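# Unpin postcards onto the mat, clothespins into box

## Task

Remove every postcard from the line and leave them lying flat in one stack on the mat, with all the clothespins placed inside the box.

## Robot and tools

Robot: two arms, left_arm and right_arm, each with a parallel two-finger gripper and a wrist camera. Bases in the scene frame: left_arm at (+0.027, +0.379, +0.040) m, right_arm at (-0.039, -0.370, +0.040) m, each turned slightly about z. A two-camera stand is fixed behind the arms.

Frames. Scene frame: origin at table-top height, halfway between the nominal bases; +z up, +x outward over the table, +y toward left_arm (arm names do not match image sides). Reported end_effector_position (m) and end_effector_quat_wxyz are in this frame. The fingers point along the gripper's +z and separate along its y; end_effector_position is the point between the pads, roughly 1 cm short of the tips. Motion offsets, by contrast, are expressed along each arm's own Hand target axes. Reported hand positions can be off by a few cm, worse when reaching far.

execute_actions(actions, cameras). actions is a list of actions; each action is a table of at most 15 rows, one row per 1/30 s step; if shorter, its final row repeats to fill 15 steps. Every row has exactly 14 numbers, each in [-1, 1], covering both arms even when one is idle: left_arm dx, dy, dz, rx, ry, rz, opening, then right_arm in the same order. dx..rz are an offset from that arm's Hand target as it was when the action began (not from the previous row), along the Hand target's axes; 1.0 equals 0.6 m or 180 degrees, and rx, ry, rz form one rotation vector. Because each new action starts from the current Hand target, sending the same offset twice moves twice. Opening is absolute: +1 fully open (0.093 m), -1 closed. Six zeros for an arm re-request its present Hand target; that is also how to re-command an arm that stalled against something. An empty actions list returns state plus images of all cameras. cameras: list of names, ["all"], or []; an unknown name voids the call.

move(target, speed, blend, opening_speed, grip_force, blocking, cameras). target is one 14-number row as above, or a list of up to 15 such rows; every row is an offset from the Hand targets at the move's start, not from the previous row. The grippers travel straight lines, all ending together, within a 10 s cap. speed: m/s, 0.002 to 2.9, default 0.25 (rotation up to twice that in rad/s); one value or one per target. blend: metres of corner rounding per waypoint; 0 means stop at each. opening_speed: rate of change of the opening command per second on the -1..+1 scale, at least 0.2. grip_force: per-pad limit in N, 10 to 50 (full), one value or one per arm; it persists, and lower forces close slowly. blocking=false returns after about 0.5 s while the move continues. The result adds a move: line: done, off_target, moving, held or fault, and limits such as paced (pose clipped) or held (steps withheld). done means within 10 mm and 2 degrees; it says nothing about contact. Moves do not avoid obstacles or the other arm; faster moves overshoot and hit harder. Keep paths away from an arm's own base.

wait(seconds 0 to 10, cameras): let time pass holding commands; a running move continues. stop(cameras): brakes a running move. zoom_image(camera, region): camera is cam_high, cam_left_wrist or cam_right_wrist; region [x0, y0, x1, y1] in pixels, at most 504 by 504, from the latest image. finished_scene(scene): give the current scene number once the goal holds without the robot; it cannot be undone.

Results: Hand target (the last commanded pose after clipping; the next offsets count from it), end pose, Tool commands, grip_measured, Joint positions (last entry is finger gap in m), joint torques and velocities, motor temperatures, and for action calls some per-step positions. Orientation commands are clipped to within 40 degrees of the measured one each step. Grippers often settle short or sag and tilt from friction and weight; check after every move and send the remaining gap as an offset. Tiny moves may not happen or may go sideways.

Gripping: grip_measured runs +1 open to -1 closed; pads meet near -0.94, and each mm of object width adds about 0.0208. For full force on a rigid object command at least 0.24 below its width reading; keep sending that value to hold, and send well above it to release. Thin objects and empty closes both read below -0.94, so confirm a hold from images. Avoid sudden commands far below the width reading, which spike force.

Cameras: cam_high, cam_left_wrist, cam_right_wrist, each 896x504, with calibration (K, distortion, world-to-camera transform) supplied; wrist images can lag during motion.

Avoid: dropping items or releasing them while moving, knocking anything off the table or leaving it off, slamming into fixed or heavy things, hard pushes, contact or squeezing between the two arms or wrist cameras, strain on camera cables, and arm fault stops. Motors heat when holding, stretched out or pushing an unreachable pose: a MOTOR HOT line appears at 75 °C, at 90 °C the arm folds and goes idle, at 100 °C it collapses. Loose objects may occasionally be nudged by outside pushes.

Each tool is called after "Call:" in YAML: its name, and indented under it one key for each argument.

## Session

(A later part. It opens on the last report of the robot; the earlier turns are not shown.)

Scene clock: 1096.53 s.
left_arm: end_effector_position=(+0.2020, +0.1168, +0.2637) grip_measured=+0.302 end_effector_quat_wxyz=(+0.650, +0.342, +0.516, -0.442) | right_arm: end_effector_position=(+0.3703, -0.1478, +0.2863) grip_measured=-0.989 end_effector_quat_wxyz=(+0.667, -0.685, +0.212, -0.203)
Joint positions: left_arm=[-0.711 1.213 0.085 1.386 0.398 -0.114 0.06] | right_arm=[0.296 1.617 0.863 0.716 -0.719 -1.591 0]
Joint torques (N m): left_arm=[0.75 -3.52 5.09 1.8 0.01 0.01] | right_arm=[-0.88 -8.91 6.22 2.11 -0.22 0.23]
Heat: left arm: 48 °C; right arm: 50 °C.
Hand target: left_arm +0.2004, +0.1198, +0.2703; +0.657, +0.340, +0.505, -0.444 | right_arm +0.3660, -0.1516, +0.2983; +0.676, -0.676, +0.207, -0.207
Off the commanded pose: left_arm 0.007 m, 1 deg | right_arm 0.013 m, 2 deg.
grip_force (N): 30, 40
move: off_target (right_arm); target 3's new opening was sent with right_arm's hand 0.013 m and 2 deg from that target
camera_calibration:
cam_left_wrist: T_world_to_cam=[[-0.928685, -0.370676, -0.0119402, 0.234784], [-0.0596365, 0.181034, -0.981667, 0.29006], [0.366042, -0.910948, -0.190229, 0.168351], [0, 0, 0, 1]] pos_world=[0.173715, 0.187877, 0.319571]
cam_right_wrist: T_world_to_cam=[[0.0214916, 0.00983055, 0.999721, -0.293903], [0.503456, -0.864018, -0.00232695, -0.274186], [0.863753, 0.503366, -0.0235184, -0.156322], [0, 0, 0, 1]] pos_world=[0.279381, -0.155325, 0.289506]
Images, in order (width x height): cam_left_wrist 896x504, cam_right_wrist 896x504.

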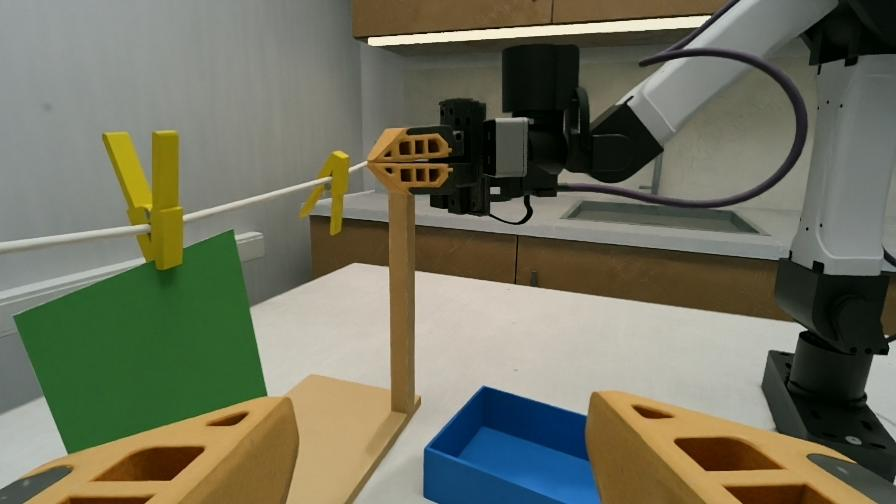

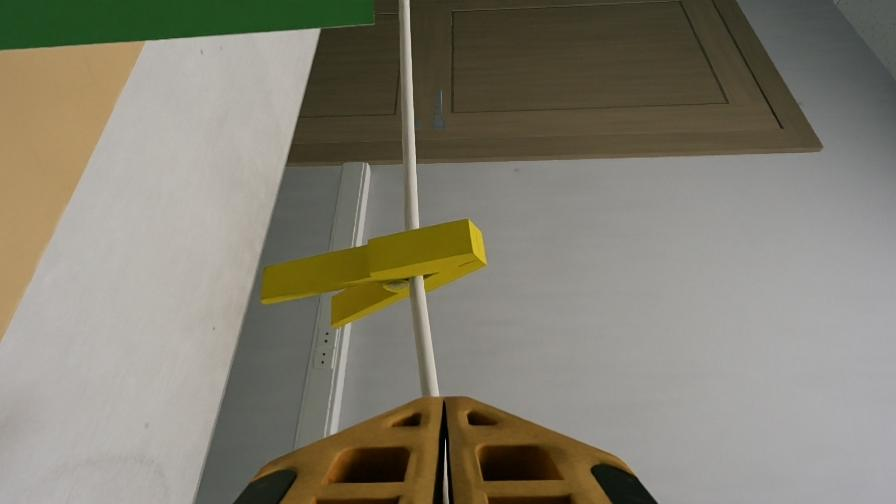

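Call:
move:
  target:
    - [0,0,0,0,0,0,0.1,-0.0506,0.147,-0.1515,-0.0525,-0.0525,0.498,-0.31]
    - [0,0,0,0,0,0,0.1,-0.0861,0.205,0.098,-0.0525,-0.0525,0.498,-0.31]
  speed: 0.25
  blend: [0.02,0]
  cameras: ["all"]

Scene clock: 1136.53 s.
left_arm: end_effector_position=(+0.2020, +0.1168, +0.2637) grip_measured=+0.102 end_effector_quat_wxyz=(+0.650, +0.342, +0.516, -0.442) | right_arm: end_effector_position=(+0.3495, -0.0771, +0.1657) grip_measured=-0.311 end_effector_quat_wxyz=(+0.573, -0.398, +0.597, +0.396)
Joint positions: left_arm=[-0.711 1.213 0.085 1.386 0.398 -0.114 0.05] | right_arm=[0.434 2.062 0.818 1.2 -0.798 -0.015 0.03]
Joint torques (N m): left_arm=[0.54 -3.71 5.15 1.81 0.01 0] | right_arm=[0.21 -7.53 7.46 2.19 -0.06 0.12]
Heat: left arm: 47 °C; right arm: 44 °C.
Hand target: left_arm +0.2004, +0.1198, +0.2703; +0.657, +0.340, +0.505, -0.444 | right_arm +0.3562, -0.0738, +0.1753; +0.586, -0.395, +0.586, +0.395
Off the commanded pose: left_arm 0.007 m, 1 deg | right_arm 0.012 m, 2 deg.
grip_force (N): 30, 40
move: off_target (right_arm); blend cut to 0 m at target 1
camera_calibration:
cam_left_wrist: T_world_to_cam=[[-0.928685, -0.370676, -0.0119402, 0.234784], [-0.0596365, 0.181034, -0.981667, 0.29006], [0.366042, -0.910948, -0.190229, 0.168351], [0, 0, 0, 1]] pos_world=[0.173715, 0.187877, 0.319571]
cam_right_wrist: T_world_to_cam=[[0.92602, -0.376733, -0.0236526, -0.349989], [-0.192744, -0.418034, -0.887749, 0.221459], [0.324557, 0.826632, -0.459721, 0.108903], [0, 0, 0, 1]] pos_world=[0.331436, -0.129297, 0.238387]

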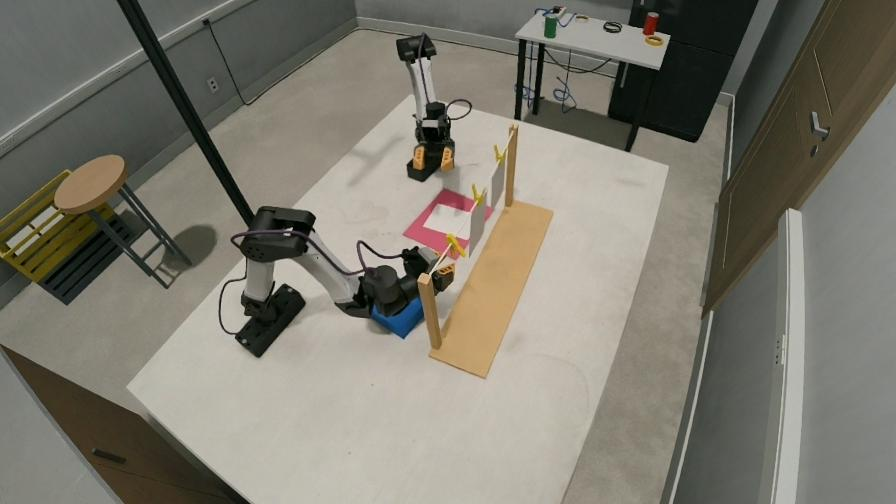

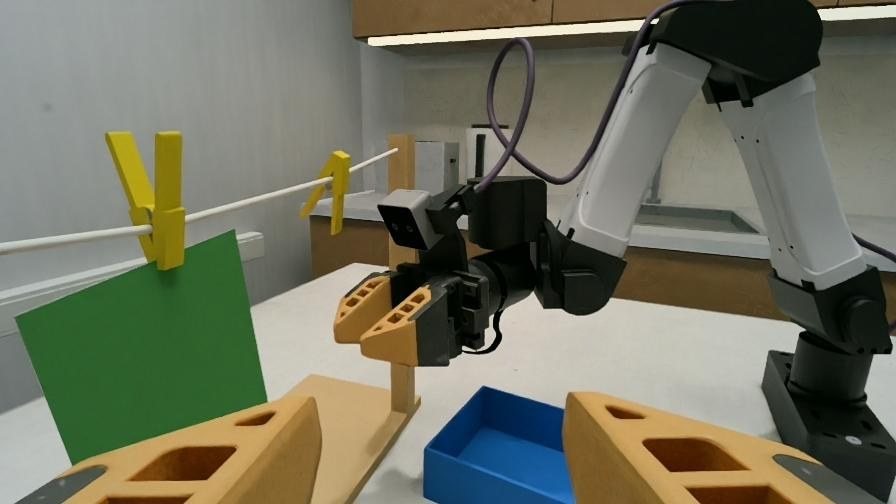

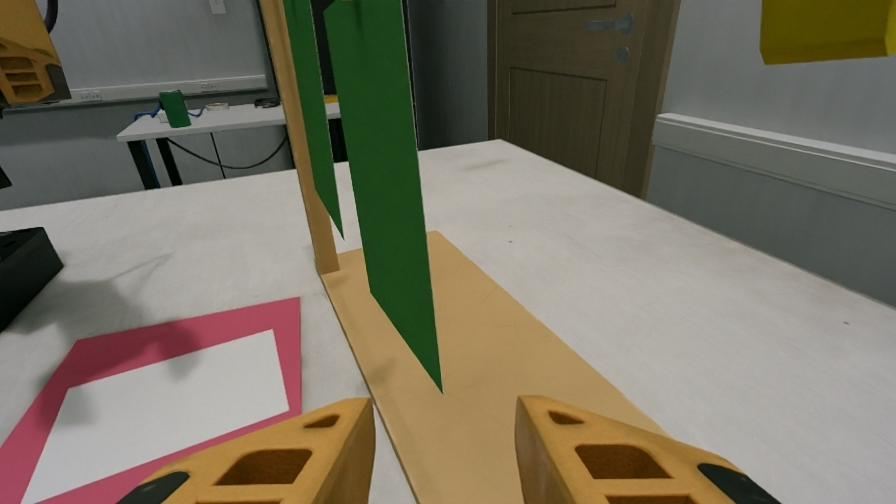

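Call:
move:
  target:
    - [-0.2827,0.1115,-0.0268,0.0223,0.25,0.0034,0.1,0,0.009,0.1123,0,0,0,-0.31]
    - [-0.2827,0.1115,-0.0268,0.0223,0.25,0.0034,0.1,0,0.009,0.1123,0,0,0,-1]
    - [-0.1578,0.2353,0.1557,0.0223,0.25,0.0034,0.1,0,0.009,0.1123,0,0,0,-1]
  speed: [0.15,0.15,0.2]
  grip_force: [30,30]
  cameras: ["all"]

Scene clock: 1162.47 s.
left_arm: end_effector_position=(+0.3503, +0.1166, +0.3710) grip_measured=+0.102 end_effector_quat_wxyz=(+0.381, +0.505, +0.714, -0.300) | right_arm: end_effector_position=(+0.3724, -0.0154, +0.1694) grip_measured=-0.989 end_effector_quat_wxyz=(+0.582, -0.399, +0.590, +0.392)
Joint positions: left_arm=[-0.356 1.579 1.72 -0.908 0.703 0.507 0.05] | right_arm=[0.556 2.176 1.036 1.119 -0.67 -0.015 0]
Joint torques (N m): left_arm=[-0.54 -5.57 9.84 1.64 0.22 0] | right_arm=[0.7 -8.76 8.13 2.01 -0.04 0.13]
Motor temperatures (°C): left_arm=[23 28 32 46 23 25 22] | right_arm=[23 38 45 45 24 25 24]
Heat: left arm: 46 °C; right arm: 45 °C.
Hand target: left_arm +0.3562, +0.1119, +0.3858; +0.405, +0.509, +0.701, -0.293 | right_arm +0.3764, -0.0094, +0.1753; +0.586, -0.395, +0.586, +0.395
Off the commanded pose: left_arm 0.016 m, 3 deg | right_arm 0.009 m, 1 deg.
grip_force (N): 30, 30
move: off_target (left_arm)
camera_calibration:
cam_left_wrist: T_world_to_cam=[[-0.956697, -0.289496, 0.030367, 0.358336], [-0.25759, 0.793408, -0.551498, 0.242646], [0.135563, -0.535439, -0.833623, 0.409976], [0, 0, 0, 1]] pos_world=[0.349744, 0.130737, 0.464703]
cam_right_wrist: T_world_to_cam=[[0.924173, -0.381938, -0.00517396, -0.350364], [-0.174946, -0.411198, -0.894601, 0.249583], [0.339554, 0.827671, -0.446837, 0.0444813], [0, 0, 0, 1]] pos_world=[0.352356, -0.0680051, 0.24134]

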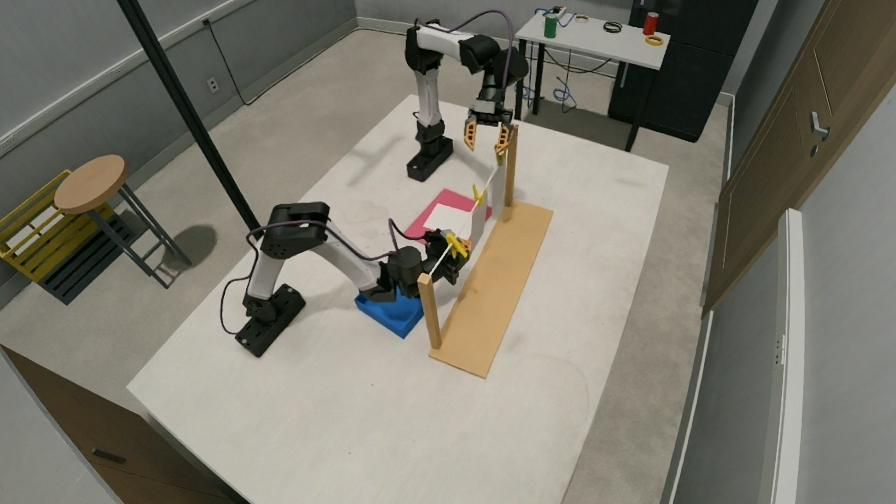

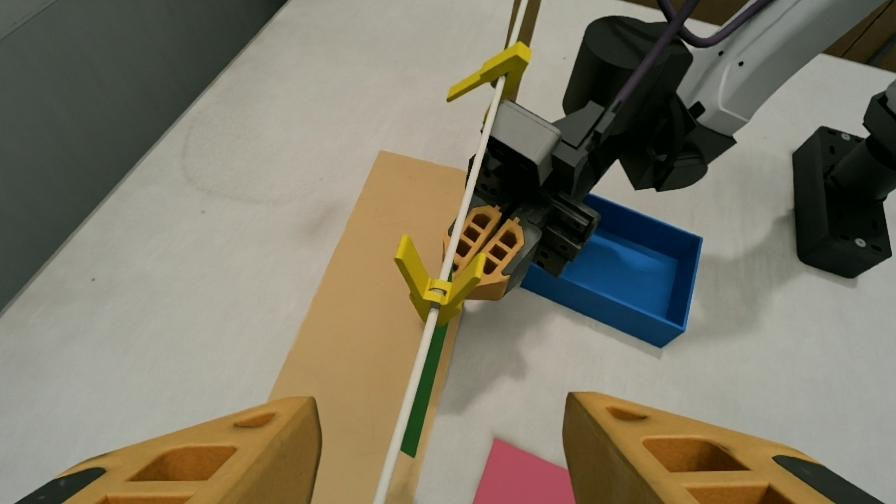

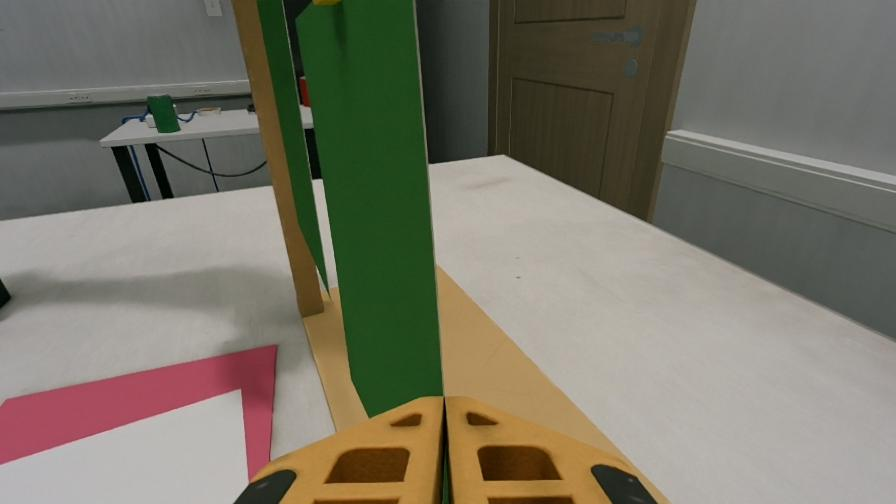

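Call:
zoom_image:
  camera: "cam_right_wrist"
  region: [320, 280, 560, 504]

Call:
zoom_image:
  camera: "cam_left_wrist"
  region: [380, 180, 560, 340]

Scaled by 2.100 from the camera's 896x504 image, which has a finer 1280x720 frame.

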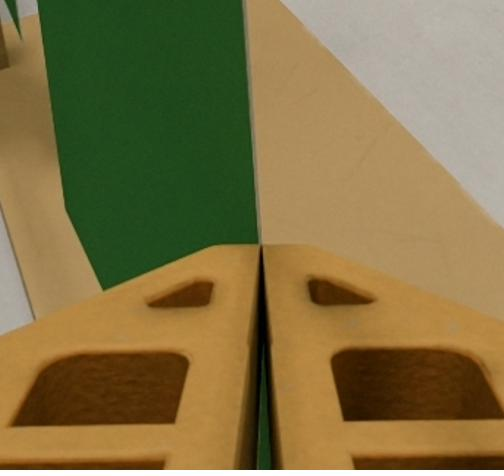

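Scaled by 2.800 from the camera's 896x504 image, which has a finer 1280x720 frame.

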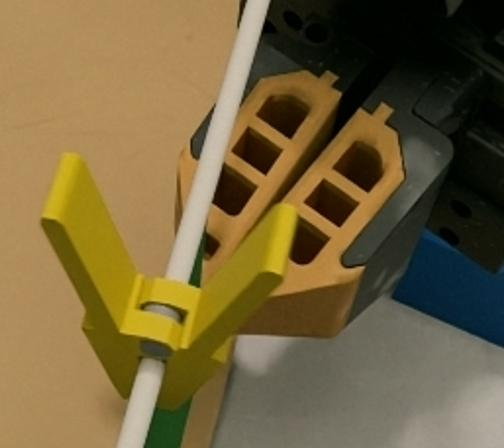

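Call:
move:
  target: [0,0,0.142,0,0,0,0.1,0,0,0,0,0,0,-1]
  speed: 0.1
  cameras: ["cam_left_wrist","cam_right_wrist"]

Call:
zoom_image:
  camera: "cam_left_wrist"
  region: [280, 230, 620, 504]

Scene clock: 1176.40 s.
left_arm: end_effector_position=(+0.3744, +0.0458, +0.3424) grip_measured=+0.102 end_effector_quat_wxyz=(+0.395, +0.510, +0.705, -0.296) | right_arm: end_effector_position=(+0.3724, -0.0154, +0.1694) grip_measured=-0.989 end_effector_quat_wxyz=(+0.582, -0.399, +0.590, +0.392)
Joint positions: left_arm=[-0.508 1.717 1.714 -0.661 0.586 0.391 0.05] | right_arm=[0.556 2.176 1.036 1.119 -0.67 -0.015 0]
Joint torques (N m): left_arm=[-0.43 -6.74 7.02 1.82 0.14 0] | right_arm=[0.68 -8.75 8.12 2 -0.03 0.12]
Heat: left arm: 45 °C; right arm: 46 °C.
Hand target: left_arm +0.3792, +0.0418, +0.3431; +0.405, +0.509, +0.701, -0.293 | right_arm +0.3764, -0.0094, +0.1753; +0.586, -0.395, +0.586, +0.395
Off the commanded pose: left_arm 0.006 m, 1 deg | right_arm 0.009 m, 1 deg.
grip_force (N): 30, 30
move: done
camera_calibration:
cam_left_wrist: T_world_to_cam=[[-0.958388, -0.285463, 0.00202866, 0.371964], [-0.236067, 0.788514, -0.567906, 0.287032], [0.160516, -0.544753, -0.823091, 0.332434], [0, 0, 0, 1]] pos_world=[0.370883, 0.0609474, 0.435877]
cam_right_wrist: T_world_to_cam=[[0.924173, -0.381938, -0.00517396, -0.350364], [-0.174946, -0.411198, -0.894601, 0.249583], [0.339554, 0.827671, -0.446837, 0.0444813], [0, 0, 0, 1]] pos_world=[0.352356, -0.0680051, 0.24134]
Images, in order (width x height): cam_left_wrist 896x504, cam_right_wrist 896x504.

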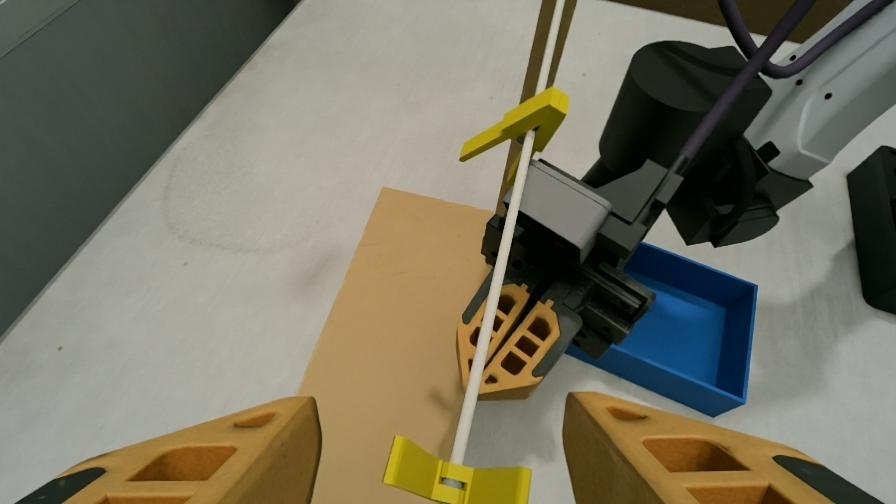

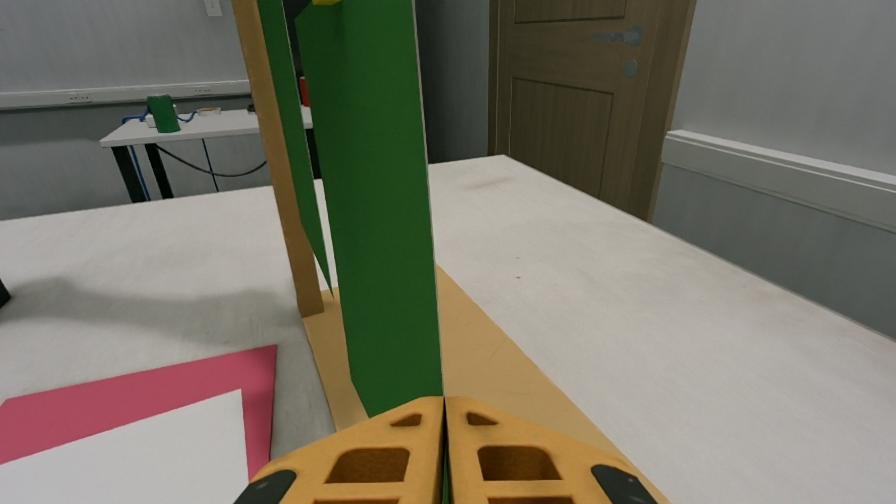

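Scaled by 1.482 from the camera's 896x504 image, which has a finer 1280x720 frame.

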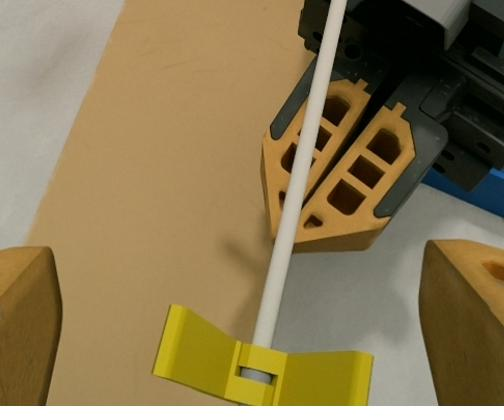

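Call:
move:
  target:
    - [0.0236,-0.0015,0.019,0,0,0,0.1,0,0,0,0,0,0,-1]
    - [0.0236,-0.0015,0.019,0,0,0,-1,0,0,0,0,0,0,-1]
  speed: 0.08
  grip_force: [40,30]
  cameras: ["cam_left_wrist","cam_right_wrist"]

Call:
zoom_image:
  camera: "cam_left_wrist"
  region: [280, 230, 620, 504]

Scene clock: 1187.30 s.
left_arm: end_effector_position=(+0.3774, +0.0428, +0.3227) grip_measured=-0.706 end_effector_quat_wxyz=(+0.395, +0.508, +0.706, -0.295) | right_arm: end_effector_position=(+0.3724, -0.0154, +0.1693) grip_measured=-0.989 end_effector_quat_wxyz=(+0.582, -0.399, +0.591, +0.392)
Joint positions: left_arm=[-0.512 1.717 1.635 -0.581 0.581 0.386 0.011] | right_arm=[0.556 2.176 1.036 1.119 -0.67 -0.015 0]
Joint torques (N m): left_arm=[-0.65 -7.49 6.79 1.79 0.12 -0.02] | right_arm=[0.7 -8.79 8.12 2.01 -0.04 0.13]
Heat: left arm: 46 °C; right arm: 46 °C.
Hand target: left_arm +0.3791, +0.0389, +0.3251; +0.404, +0.509, +0.701, -0.293 | right_arm +0.3764, -0.0094, +0.1753; +0.586, -0.395, +0.586, +0.395
Off the commanded pose: left_arm 0.005 m, 1 deg | right_arm 0.009 m, 1 deg.
grip_force (N): 40, 30
move: done
camera_calibration:
cam_left_wrist: T_world_to_cam=[[-0.957355, -0.288888, 0.003853, 0.373151], [-0.240166, 0.788339, -0.566429, 0.279944], [0.160597, -0.543199, -0.824102, 0.314331], [0, 0, 0, 1]] pos_world=[0.373991, 0.057852, 0.416171]
cam_right_wrist: T_world_to_cam=[[0.92415, -0.381992, -0.00541317, -0.350356], [-0.175249, -0.411303, -0.894493, 0.249714], [0.339462, 0.827594, -0.447049, 0.0444427], [0, 0, 0, 1]] pos_world=[0.352457, -0.0679052, 0.241339]
Images, in order (width x height): cam_left_wrist 896x504, cam_right_wrist 896x504.

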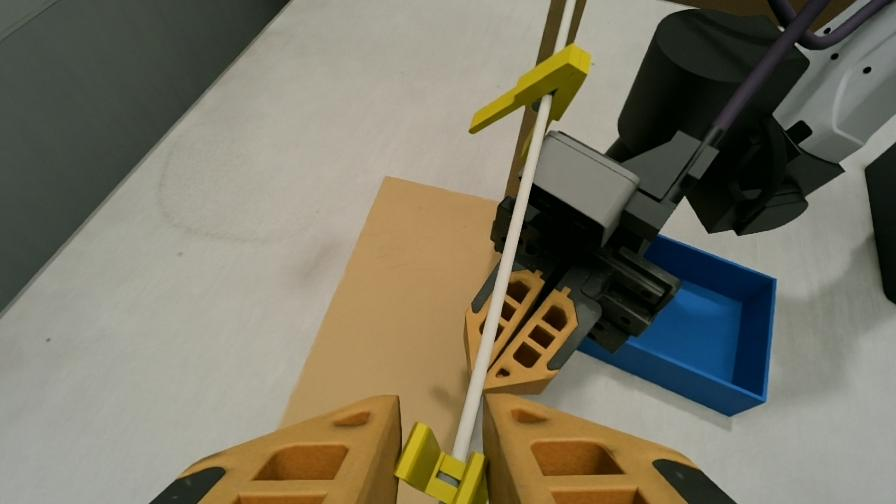

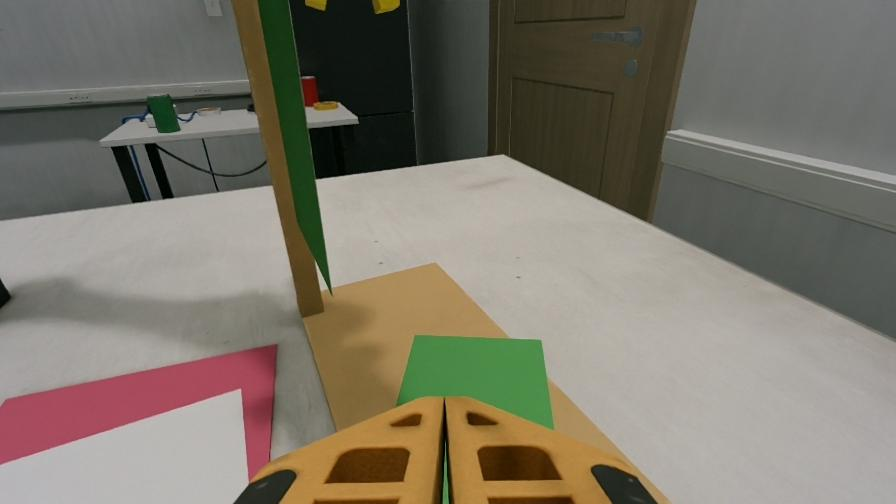

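Scaled by 1.482 from the camera's 896x504 image, which has a finer 1280x720 frame.

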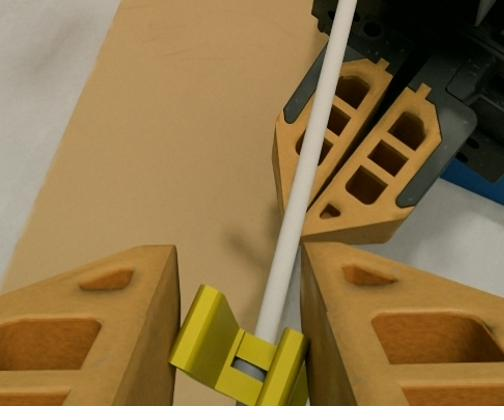

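Call:
move:
  target: [-0.101,0,-0.058,0,0,0,-1,0,0,0,0,0,0,-1]
  speed: 0.06
  cameras: ["all"]

Call:
zoom_image:
  camera: "cam_high"
  region: [400, 150, 580, 360]

Scene clock: 1194.73 s.
left_arm: end_effector_position=(+0.3769, +0.0434, +0.3856) grip_measured=-0.718 end_effector_quat_wxyz=(+0.392, +0.507, +0.708, -0.295) | right_arm: end_effector_position=(+0.3724, -0.0154, +0.1693) grip_measured=-0.989 end_effector_quat_wxyz=(+0.582, -0.399, +0.591, +0.392)
Joint positions: left_arm=[-0.512 1.796 1.997 -0.867 0.58 0.384 0.011] | right_arm=[0.556 2.176 1.036 1.119 -0.67 -0.015 0]
Joint torques (N m): left_arm=[-0.83 -6.74 9.78 1.6 0.11 -0.02] | right_arm=[0.69 -8.75 8.17 2.02 -0.04 0.12]
Heat: left arm: 45 °C; right arm: 47 °C.
Hand target: left_arm +0.3792, +0.0387, +0.3950; +0.404, +0.509, +0.701, -0.293 | right_arm +0.3764, -0.0094, +0.1753; +0.586, -0.395, +0.586, +0.395
Off the commanded pose: left_arm 0.011 m, 2 deg | right_arm 0.009 m, 1 deg.
grip_force (N): 40, 30
move: off_target (left_arm)
camera_calibration:
cam_left_wrist: T_world_to_cam=[[-0.956635, -0.291184, 0.00780718, 0.370976], [-0.244804, 0.789156, -0.563298, 0.315575], [0.157862, -0.540781, -0.826217, 0.368296], [0, 0, 0, 1]] pos_world=[0.374002, 0.0581522, 0.479159]
cam_right_wrist: T_world_to_cam=[[0.92415, -0.381992, -0.00541317, -0.350356], [-0.175249, -0.411303, -0.894493, 0.249714], [0.339462, 0.827594, -0.447049, 0.0444427], [0, 0, 0, 1]] pos_world=[0.352457, -0.0679052, 0.241339]

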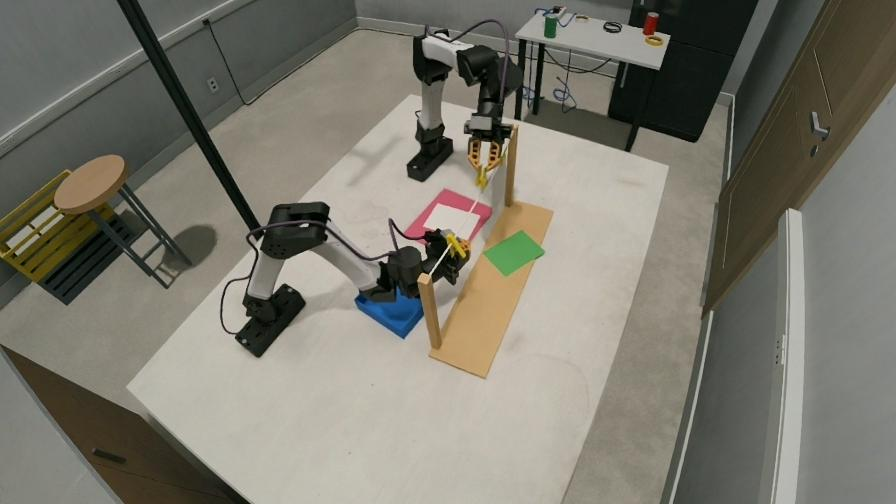

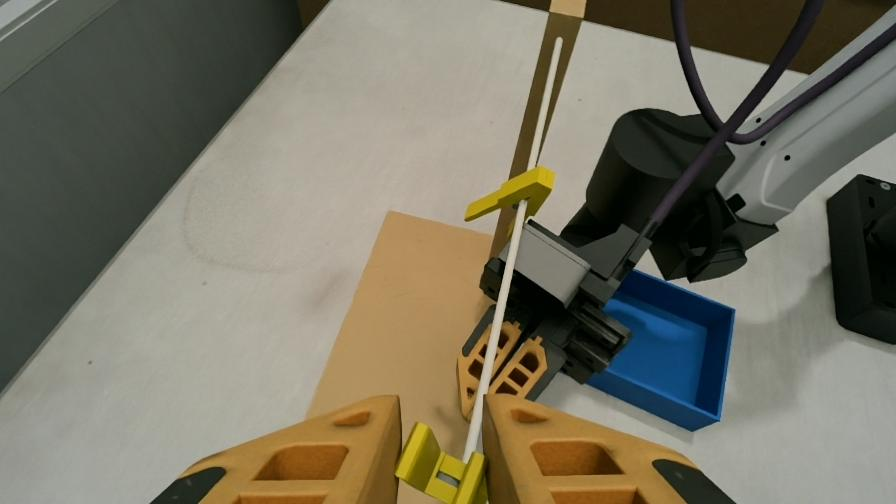

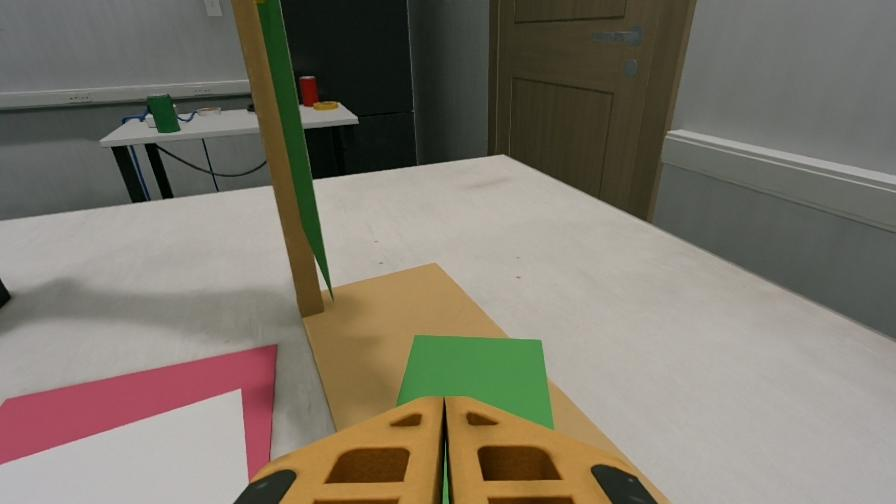

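Scaled by 2.400 from the camera's 896x504 image, which has a finer 1280x720 frame.

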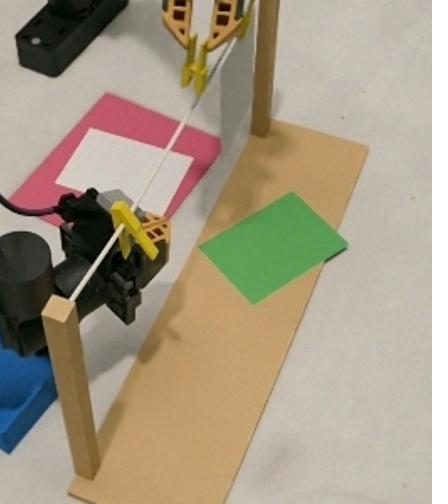

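Call:
move:
  target:
    - [0,-0.1775,-0.049,0,0,0,-1,0,0,-0.15,0,0,0,-0.8]
    - [0,-0.1775,-0.049,0,0,0,-1,-0.108,0.091,-0.559,0.267,0,0,-0.8]
    - [0.1353,-0.2557,0.182,0,0,0,-1,-0.108,0.091,-0.559,0.267,0,0,-0.8]
  speed: [0.15,0.25,0.25]
  blend: [0.02,0.02,0]
  cameras: ["all"]

Scene clock: 1232.03 s.
left_arm: end_effector_position=(+0.2467, -0.0544, +0.2635) grip_measured=-0.718 end_effector_quat_wxyz=(+0.388, +0.515, +0.707, -0.290) | right_arm: end_effector_position=(+0.2013, -0.3008, +0.2195) grip_measured=-0.801 end_effector_quat_wxyz=(+0.681, -0.120, +0.712, +0.124)
Joint positions: left_arm=[-0.97 1.619 1.281 -0.234 0.203 0.117 0.011] | right_arm=[0.182 0.16 0.055 0.061 -0.204 0.004 0.007]
Joint torques (N m): left_arm=[-0.39 -6.41 7.83 2.03 -0.07 -0.05] | right_arm=[0.72 0.57 10.85 2.15 -0.06 -0.06]
Heat: left arm: 43 °C; right arm: 47 °C.
Hand target: left_arm +0.2500, -0.0601, +0.2699; +0.404, +0.509, +0.701, -0.293 | right_arm +0.2000, -0.2999, +0.2400; +0.697, -0.122, +0.696, +0.123
Off the commanded pose: left_arm 0.009 m, 2 deg | right_arm 0.021 m, 3 deg.
grip_force (N): 40, 30
move: off_target (right_arm)
camera_calibration:
cam_left_wrist: T_world_to_cam=[[-0.959487, -0.281751, -0.00134442, 0.222492], [-0.234422, 0.800942, -0.550944, 0.286898], [0.156306, -0.528308, -0.834541, 0.238318], [0, 0, 0, 1]] pos_world=[0.243484, -0.0411962, 0.35725]
cam_right_wrist: T_world_to_cam=[[0.33104, -0.943406, -0.0199409, -0.347265], [-0.450322, -0.139376, -0.881921, 0.281493], [0.82923, 0.300931, -0.470976, 0.109386], [0, 0, 0, 1]] pos_world=[0.151015, -0.321296, 0.292848]

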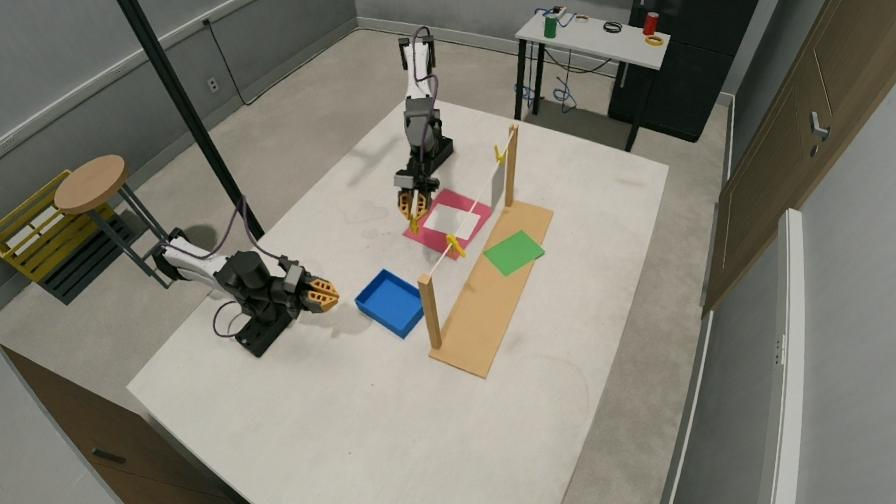

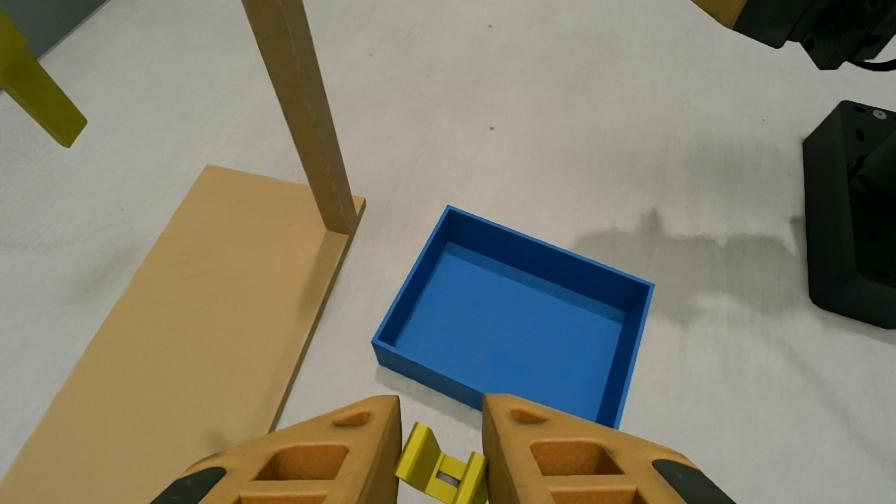

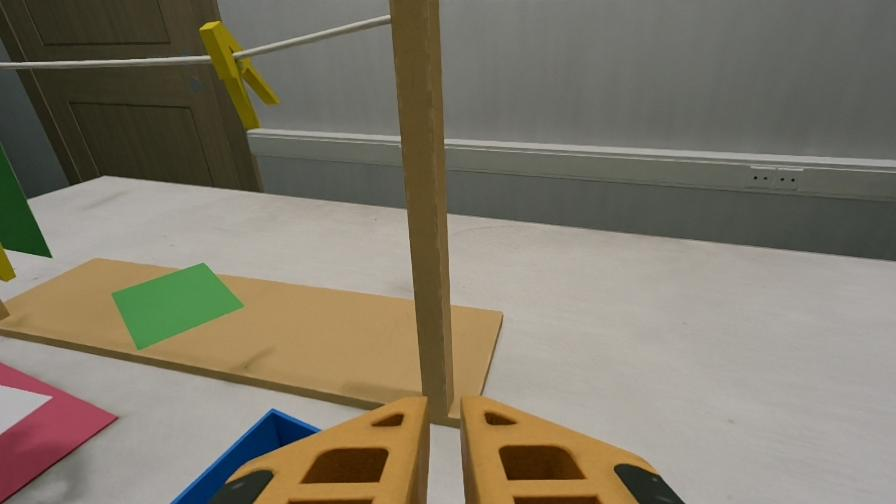

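Call:
move:
  target: [0.1458,-0.0818,0.3188,0,0,0,-1,0,0,0,0,0,0,-0.8]
  speed: 0.2
  cameras: ["cam_left_wrist","cam_right_wrist"]

Scene clock: 1241.23 s.
left_arm: end_effector_position=(+0.2353, -0.1781, +0.0857) grip_measured=-0.718 end_effector_quat_wxyz=(+0.381, +0.520, +0.710, -0.284) | right_arm: end_effector_position=(+0.2014, -0.3009, +0.2194) grip_measured=-0.801 end_effector_quat_wxyz=(+0.680, -0.120, +0.712, +0.123)
Joint positions: left_arm=[-1.133 2.24 1.402 0.256 0.067 0.035 0.011] | right_arm=[0.182 0.16 0.055 0.061 -0.204 0.004 0.007]
Joint torques (N m): left_arm=[-0.35 -9.43 9.51 2.03 -0.13 -0.04] | right_arm=[0.72 0.54 10.85 2.16 -0.05 -0.07]
Motor temperatures (°C): left_arm=[23 31 37 45 23 25 23] | right_arm=[23 38 49 45 24 25 24]
Heat: left arm: 45 °C; right arm: 49 °C.
Hand target: left_arm +0.2412, -0.1911, +0.0984; +0.404, +0.509, +0.701, -0.293 | right_arm +0.2000, -0.2999, +0.2400; +0.697, -0.122, +0.696, +0.122
Off the commanded pose: left_arm 0.019 m, 3 deg | right_arm 0.021 m, 3 deg.
grip_force (N): 40, 30
move: off_target (left_arm, right_arm)
camera_calibration:
cam_left_wrist: T_world_to_cam=[[-0.960708, -0.277541, -0.00343775, 0.177664], [-0.233109, 0.813505, -0.532794, 0.285727], [0.150669, -0.511058, -0.846238, 0.0318749], [0, 0, 0, 1]] pos_world=[0.232486, -0.166841, 0.179818]
cam_right_wrist: T_world_to_cam=[[0.330646, -0.943543, -0.0199817, -0.347272], [-0.450702, -0.139267, -0.881744, 0.281578], [0.829181, 0.300551, -0.471305, 0.109285], [0, 0, 0, 1]] pos_world=[0.151115, -0.321297, 0.292847]
Images, in order (width x height): cam_left_wrist 896x504, cam_right_wrist 896x504.

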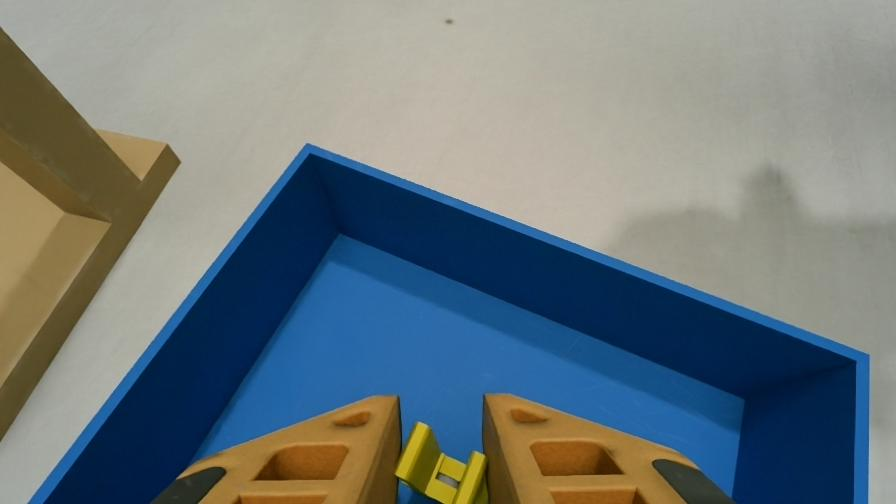

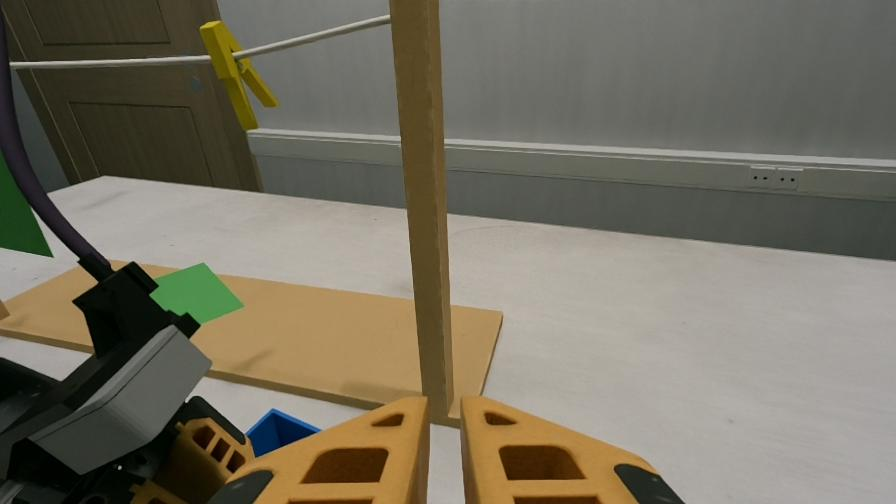

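Call:
move:
  target:
    - [0,0,0,0,0,0,-0.1,0,0,0,0,0,0,-0.8]
    - [-0.2585,0.0355,-0.219,0,0,0,-0.1,0,0,0,0,0,0,-0.8]
    - [-0.2302,0.2537,-0.6672,0,0,0,-0.1,0,0,0,0,0,0,-0.8]
    - [-0.0675,0.41,-0.8487,0,0,0,0.1,0.1,0.4857,0.4303,-0.267,0,0,-0.31]
  speed: [0.1,0.15,0.3,0.2]
  blend: [0,0.03,0.03,0]
  cameras: ["all"]

Scene clock: 1264.07 s.
left_arm: end_effector_position=(+0.3423, +0.2851, +0.3794) grip_measured=+0.098 end_effector_quat_wxyz=(+0.396, +0.501, +0.712, -0.292) | right_arm: end_effector_position=(+0.3430, +0.0547, +0.1736) grip_measured=-0.311 end_effector_quat_wxyz=(+0.582, -0.390, +0.597, +0.390)
Joint positions: left_arm=[0.219 1.619 1.877 -1.565 1.006 1.239 0.05] | right_arm=[0.745 2.2 1.109 1.071 -0.464 0.004 0.03]
Joint torques (N m): left_arm=[0.21 -4.86 8.47 0.53 0.67 0.17] | right_arm=[0.51 -9.18 8.51 2.07 -0.23 -0.07]
Heat: left arm: 45 °C; right arm: 51 °C.
Hand target: left_arm +0.3444, +0.2850, +0.3886; +0.404, +0.509, +0.701, -0.293 | right_arm +0.3435, +0.0621, +0.1803; +0.587, -0.395, +0.586, +0.395
Off the commanded pose: left_arm 0.010 m, 2 deg | right_arm 0.010 m, 2 deg.
joint sent to its limit (left arm) — joint 4 (wrist pitch), lower limit. The joint targets still meet the commanded pose.
grip_force (N): 40, 30
move: done
camera_calibration:
cam_left_wrist: T_world_to_cam=[[-0.951459, -0.307704, 0.00662732, 0.411608], [-0.257705, 0.784714, -0.563748, 0.118648], [0.168267, -0.538091, -0.82592, 0.494966], [0, 0, 0, 1]] pos_world=[0.338918, 0.299886, 0.472962]
cam_right_wrist: T_world_to_cam=[[0.916896, -0.398637, -0.0197413, -0.290541], [-0.194828, -0.403856, -0.893836, 0.283378], [0.348343, 0.823401, -0.44796, -0.00430285], [0, 0, 0, 1]] pos_world=[0.323105, 0.00216688, 0.24563]

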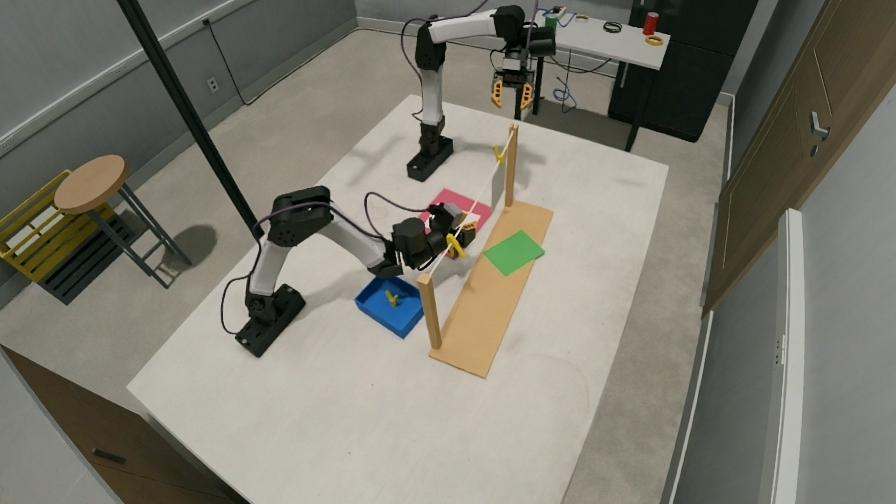

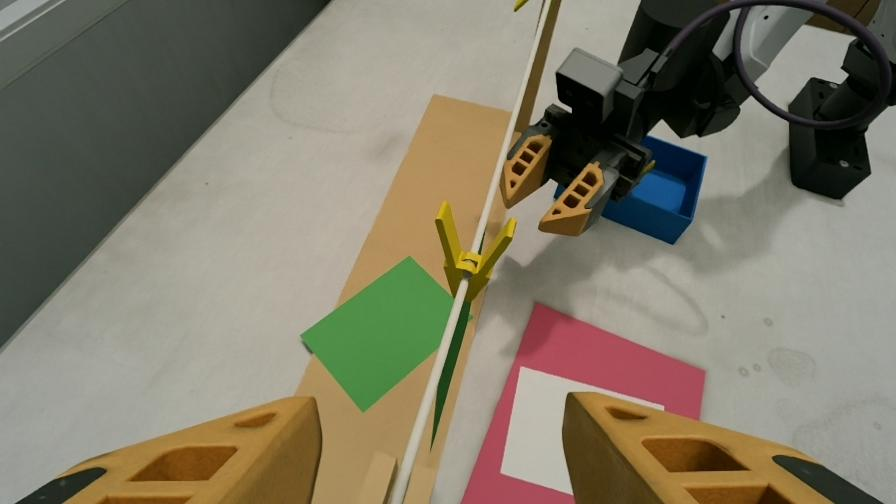

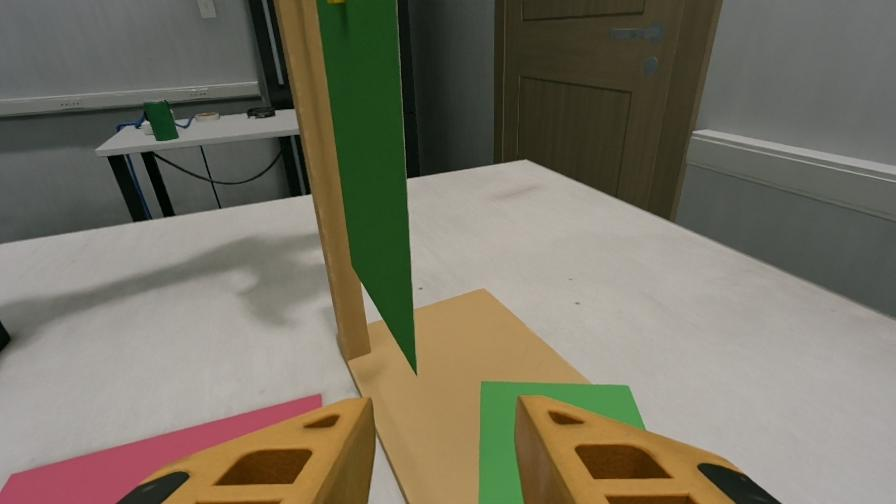

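Call:
move:
  target:
    - [0,0,0,0,0,0,0.1,0,0.0333,0.03,0,0,0,-0.31]
    - [0,0,0,0,0,0,0.1,0,0.0333,0.1633,0,0,0,-0.31]
  speed: 0.1
  blend: [0.02,0]
  cameras: ["cam_left_wrist","cam_right_wrist"]

Call:
zoom_image:
  camera: "cam_left_wrist"
  region: [400, 130, 600, 400]

Scene clock: 1276.37 s.
left_arm: end_effector_position=(+0.3423, +0.2851, +0.3794) grip_measured=+0.098 end_effector_quat_wxyz=(+0.396, +0.501, +0.712, -0.292) | right_arm: end_effector_position=(+0.3592, +0.1546, +0.1725) grip_measured=-0.311 end_effector_quat_wxyz=(+0.578, -0.396, +0.594, +0.395)
Joint positions: left_arm=[0.219 1.619 1.877 -1.565 1.006 1.239 0.05] | right_arm=[0.871 2.432 1.562 0.848 -0.357 0.004 0.03]
Joint torques (N m): left_arm=[0.39 -4.88 8.53 0.55 0.68 0.16] | right_arm=[0.39 -11.21 9.66 2.09 -0.05 -0.07]
Heat: left arm: 41 °C; right arm: 51 °C.
Hand target: left_arm +0.3445, +0.2850, +0.3886; +0.404, +0.509, +0.701, -0.293 | right_arm +0.3616, +0.1605, +0.1803; +0.586, -0.395, +0.586, +0.396
Off the commanded pose: left_arm 0.009 m, 2 deg | right_arm 0.010 m, 1 deg.
joint sent to its limit (left arm) — joint 4 (wrist pitch), lower limit. The joint targets still meet the commanded pose.
grip_force (N): 40, 30
move: done; blend cut to 0.0135 m at target 1
camera_calibration:
cam_left_wrist: T_world_to_cam=[[-0.951459, -0.307704, 0.00662732, 0.411608], [-0.257705, 0.784714, -0.563748, 0.118648], [0.168267, -0.538091, -0.82592, 0.494966], [0, 0, 0, 1]] pos_world=[0.338918, 0.299886, 0.472962]
cam_right_wrist: T_world_to_cam=[[0.924333, -0.381124, -0.0187998, -0.271034], [-0.187435, -0.410566, -0.892359, 0.32394], [0.332381, 0.82836, -0.450935, -0.087275], [0, 0, 0, 1]] pos_world=[0.340252, 0.101996, 0.24462]
Images, in order (width x height): cam_left_wrist 896x504, cam_right_wrist 896x504.

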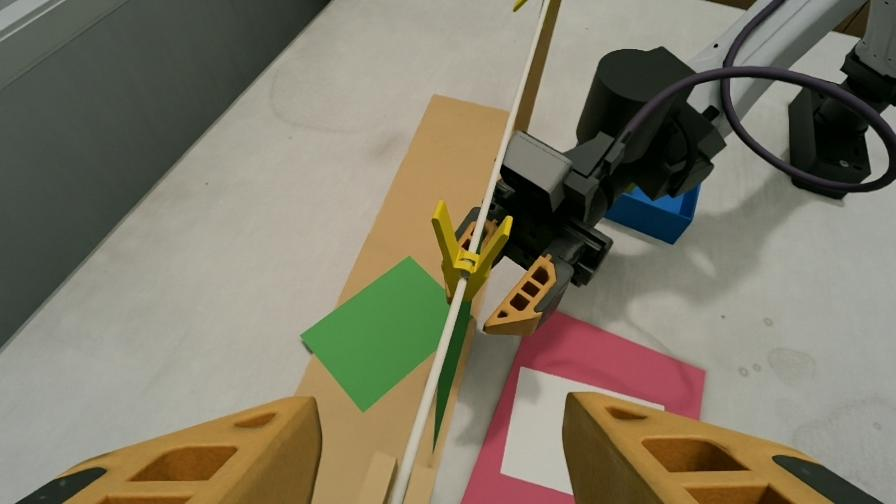

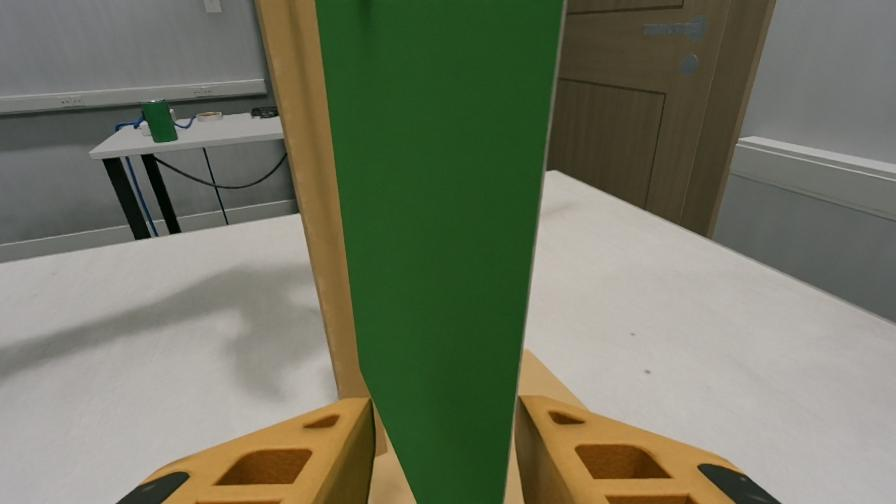

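Scaled by 1.867 from the camera's 896x504 image, which has a finer 1280x720 frame.

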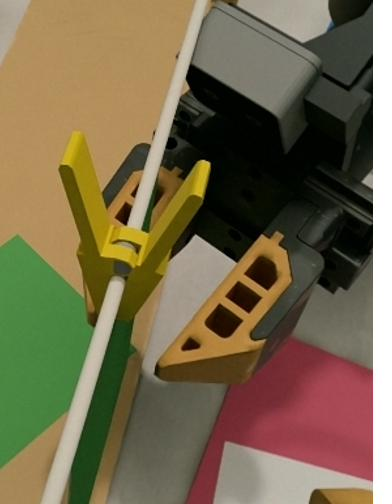

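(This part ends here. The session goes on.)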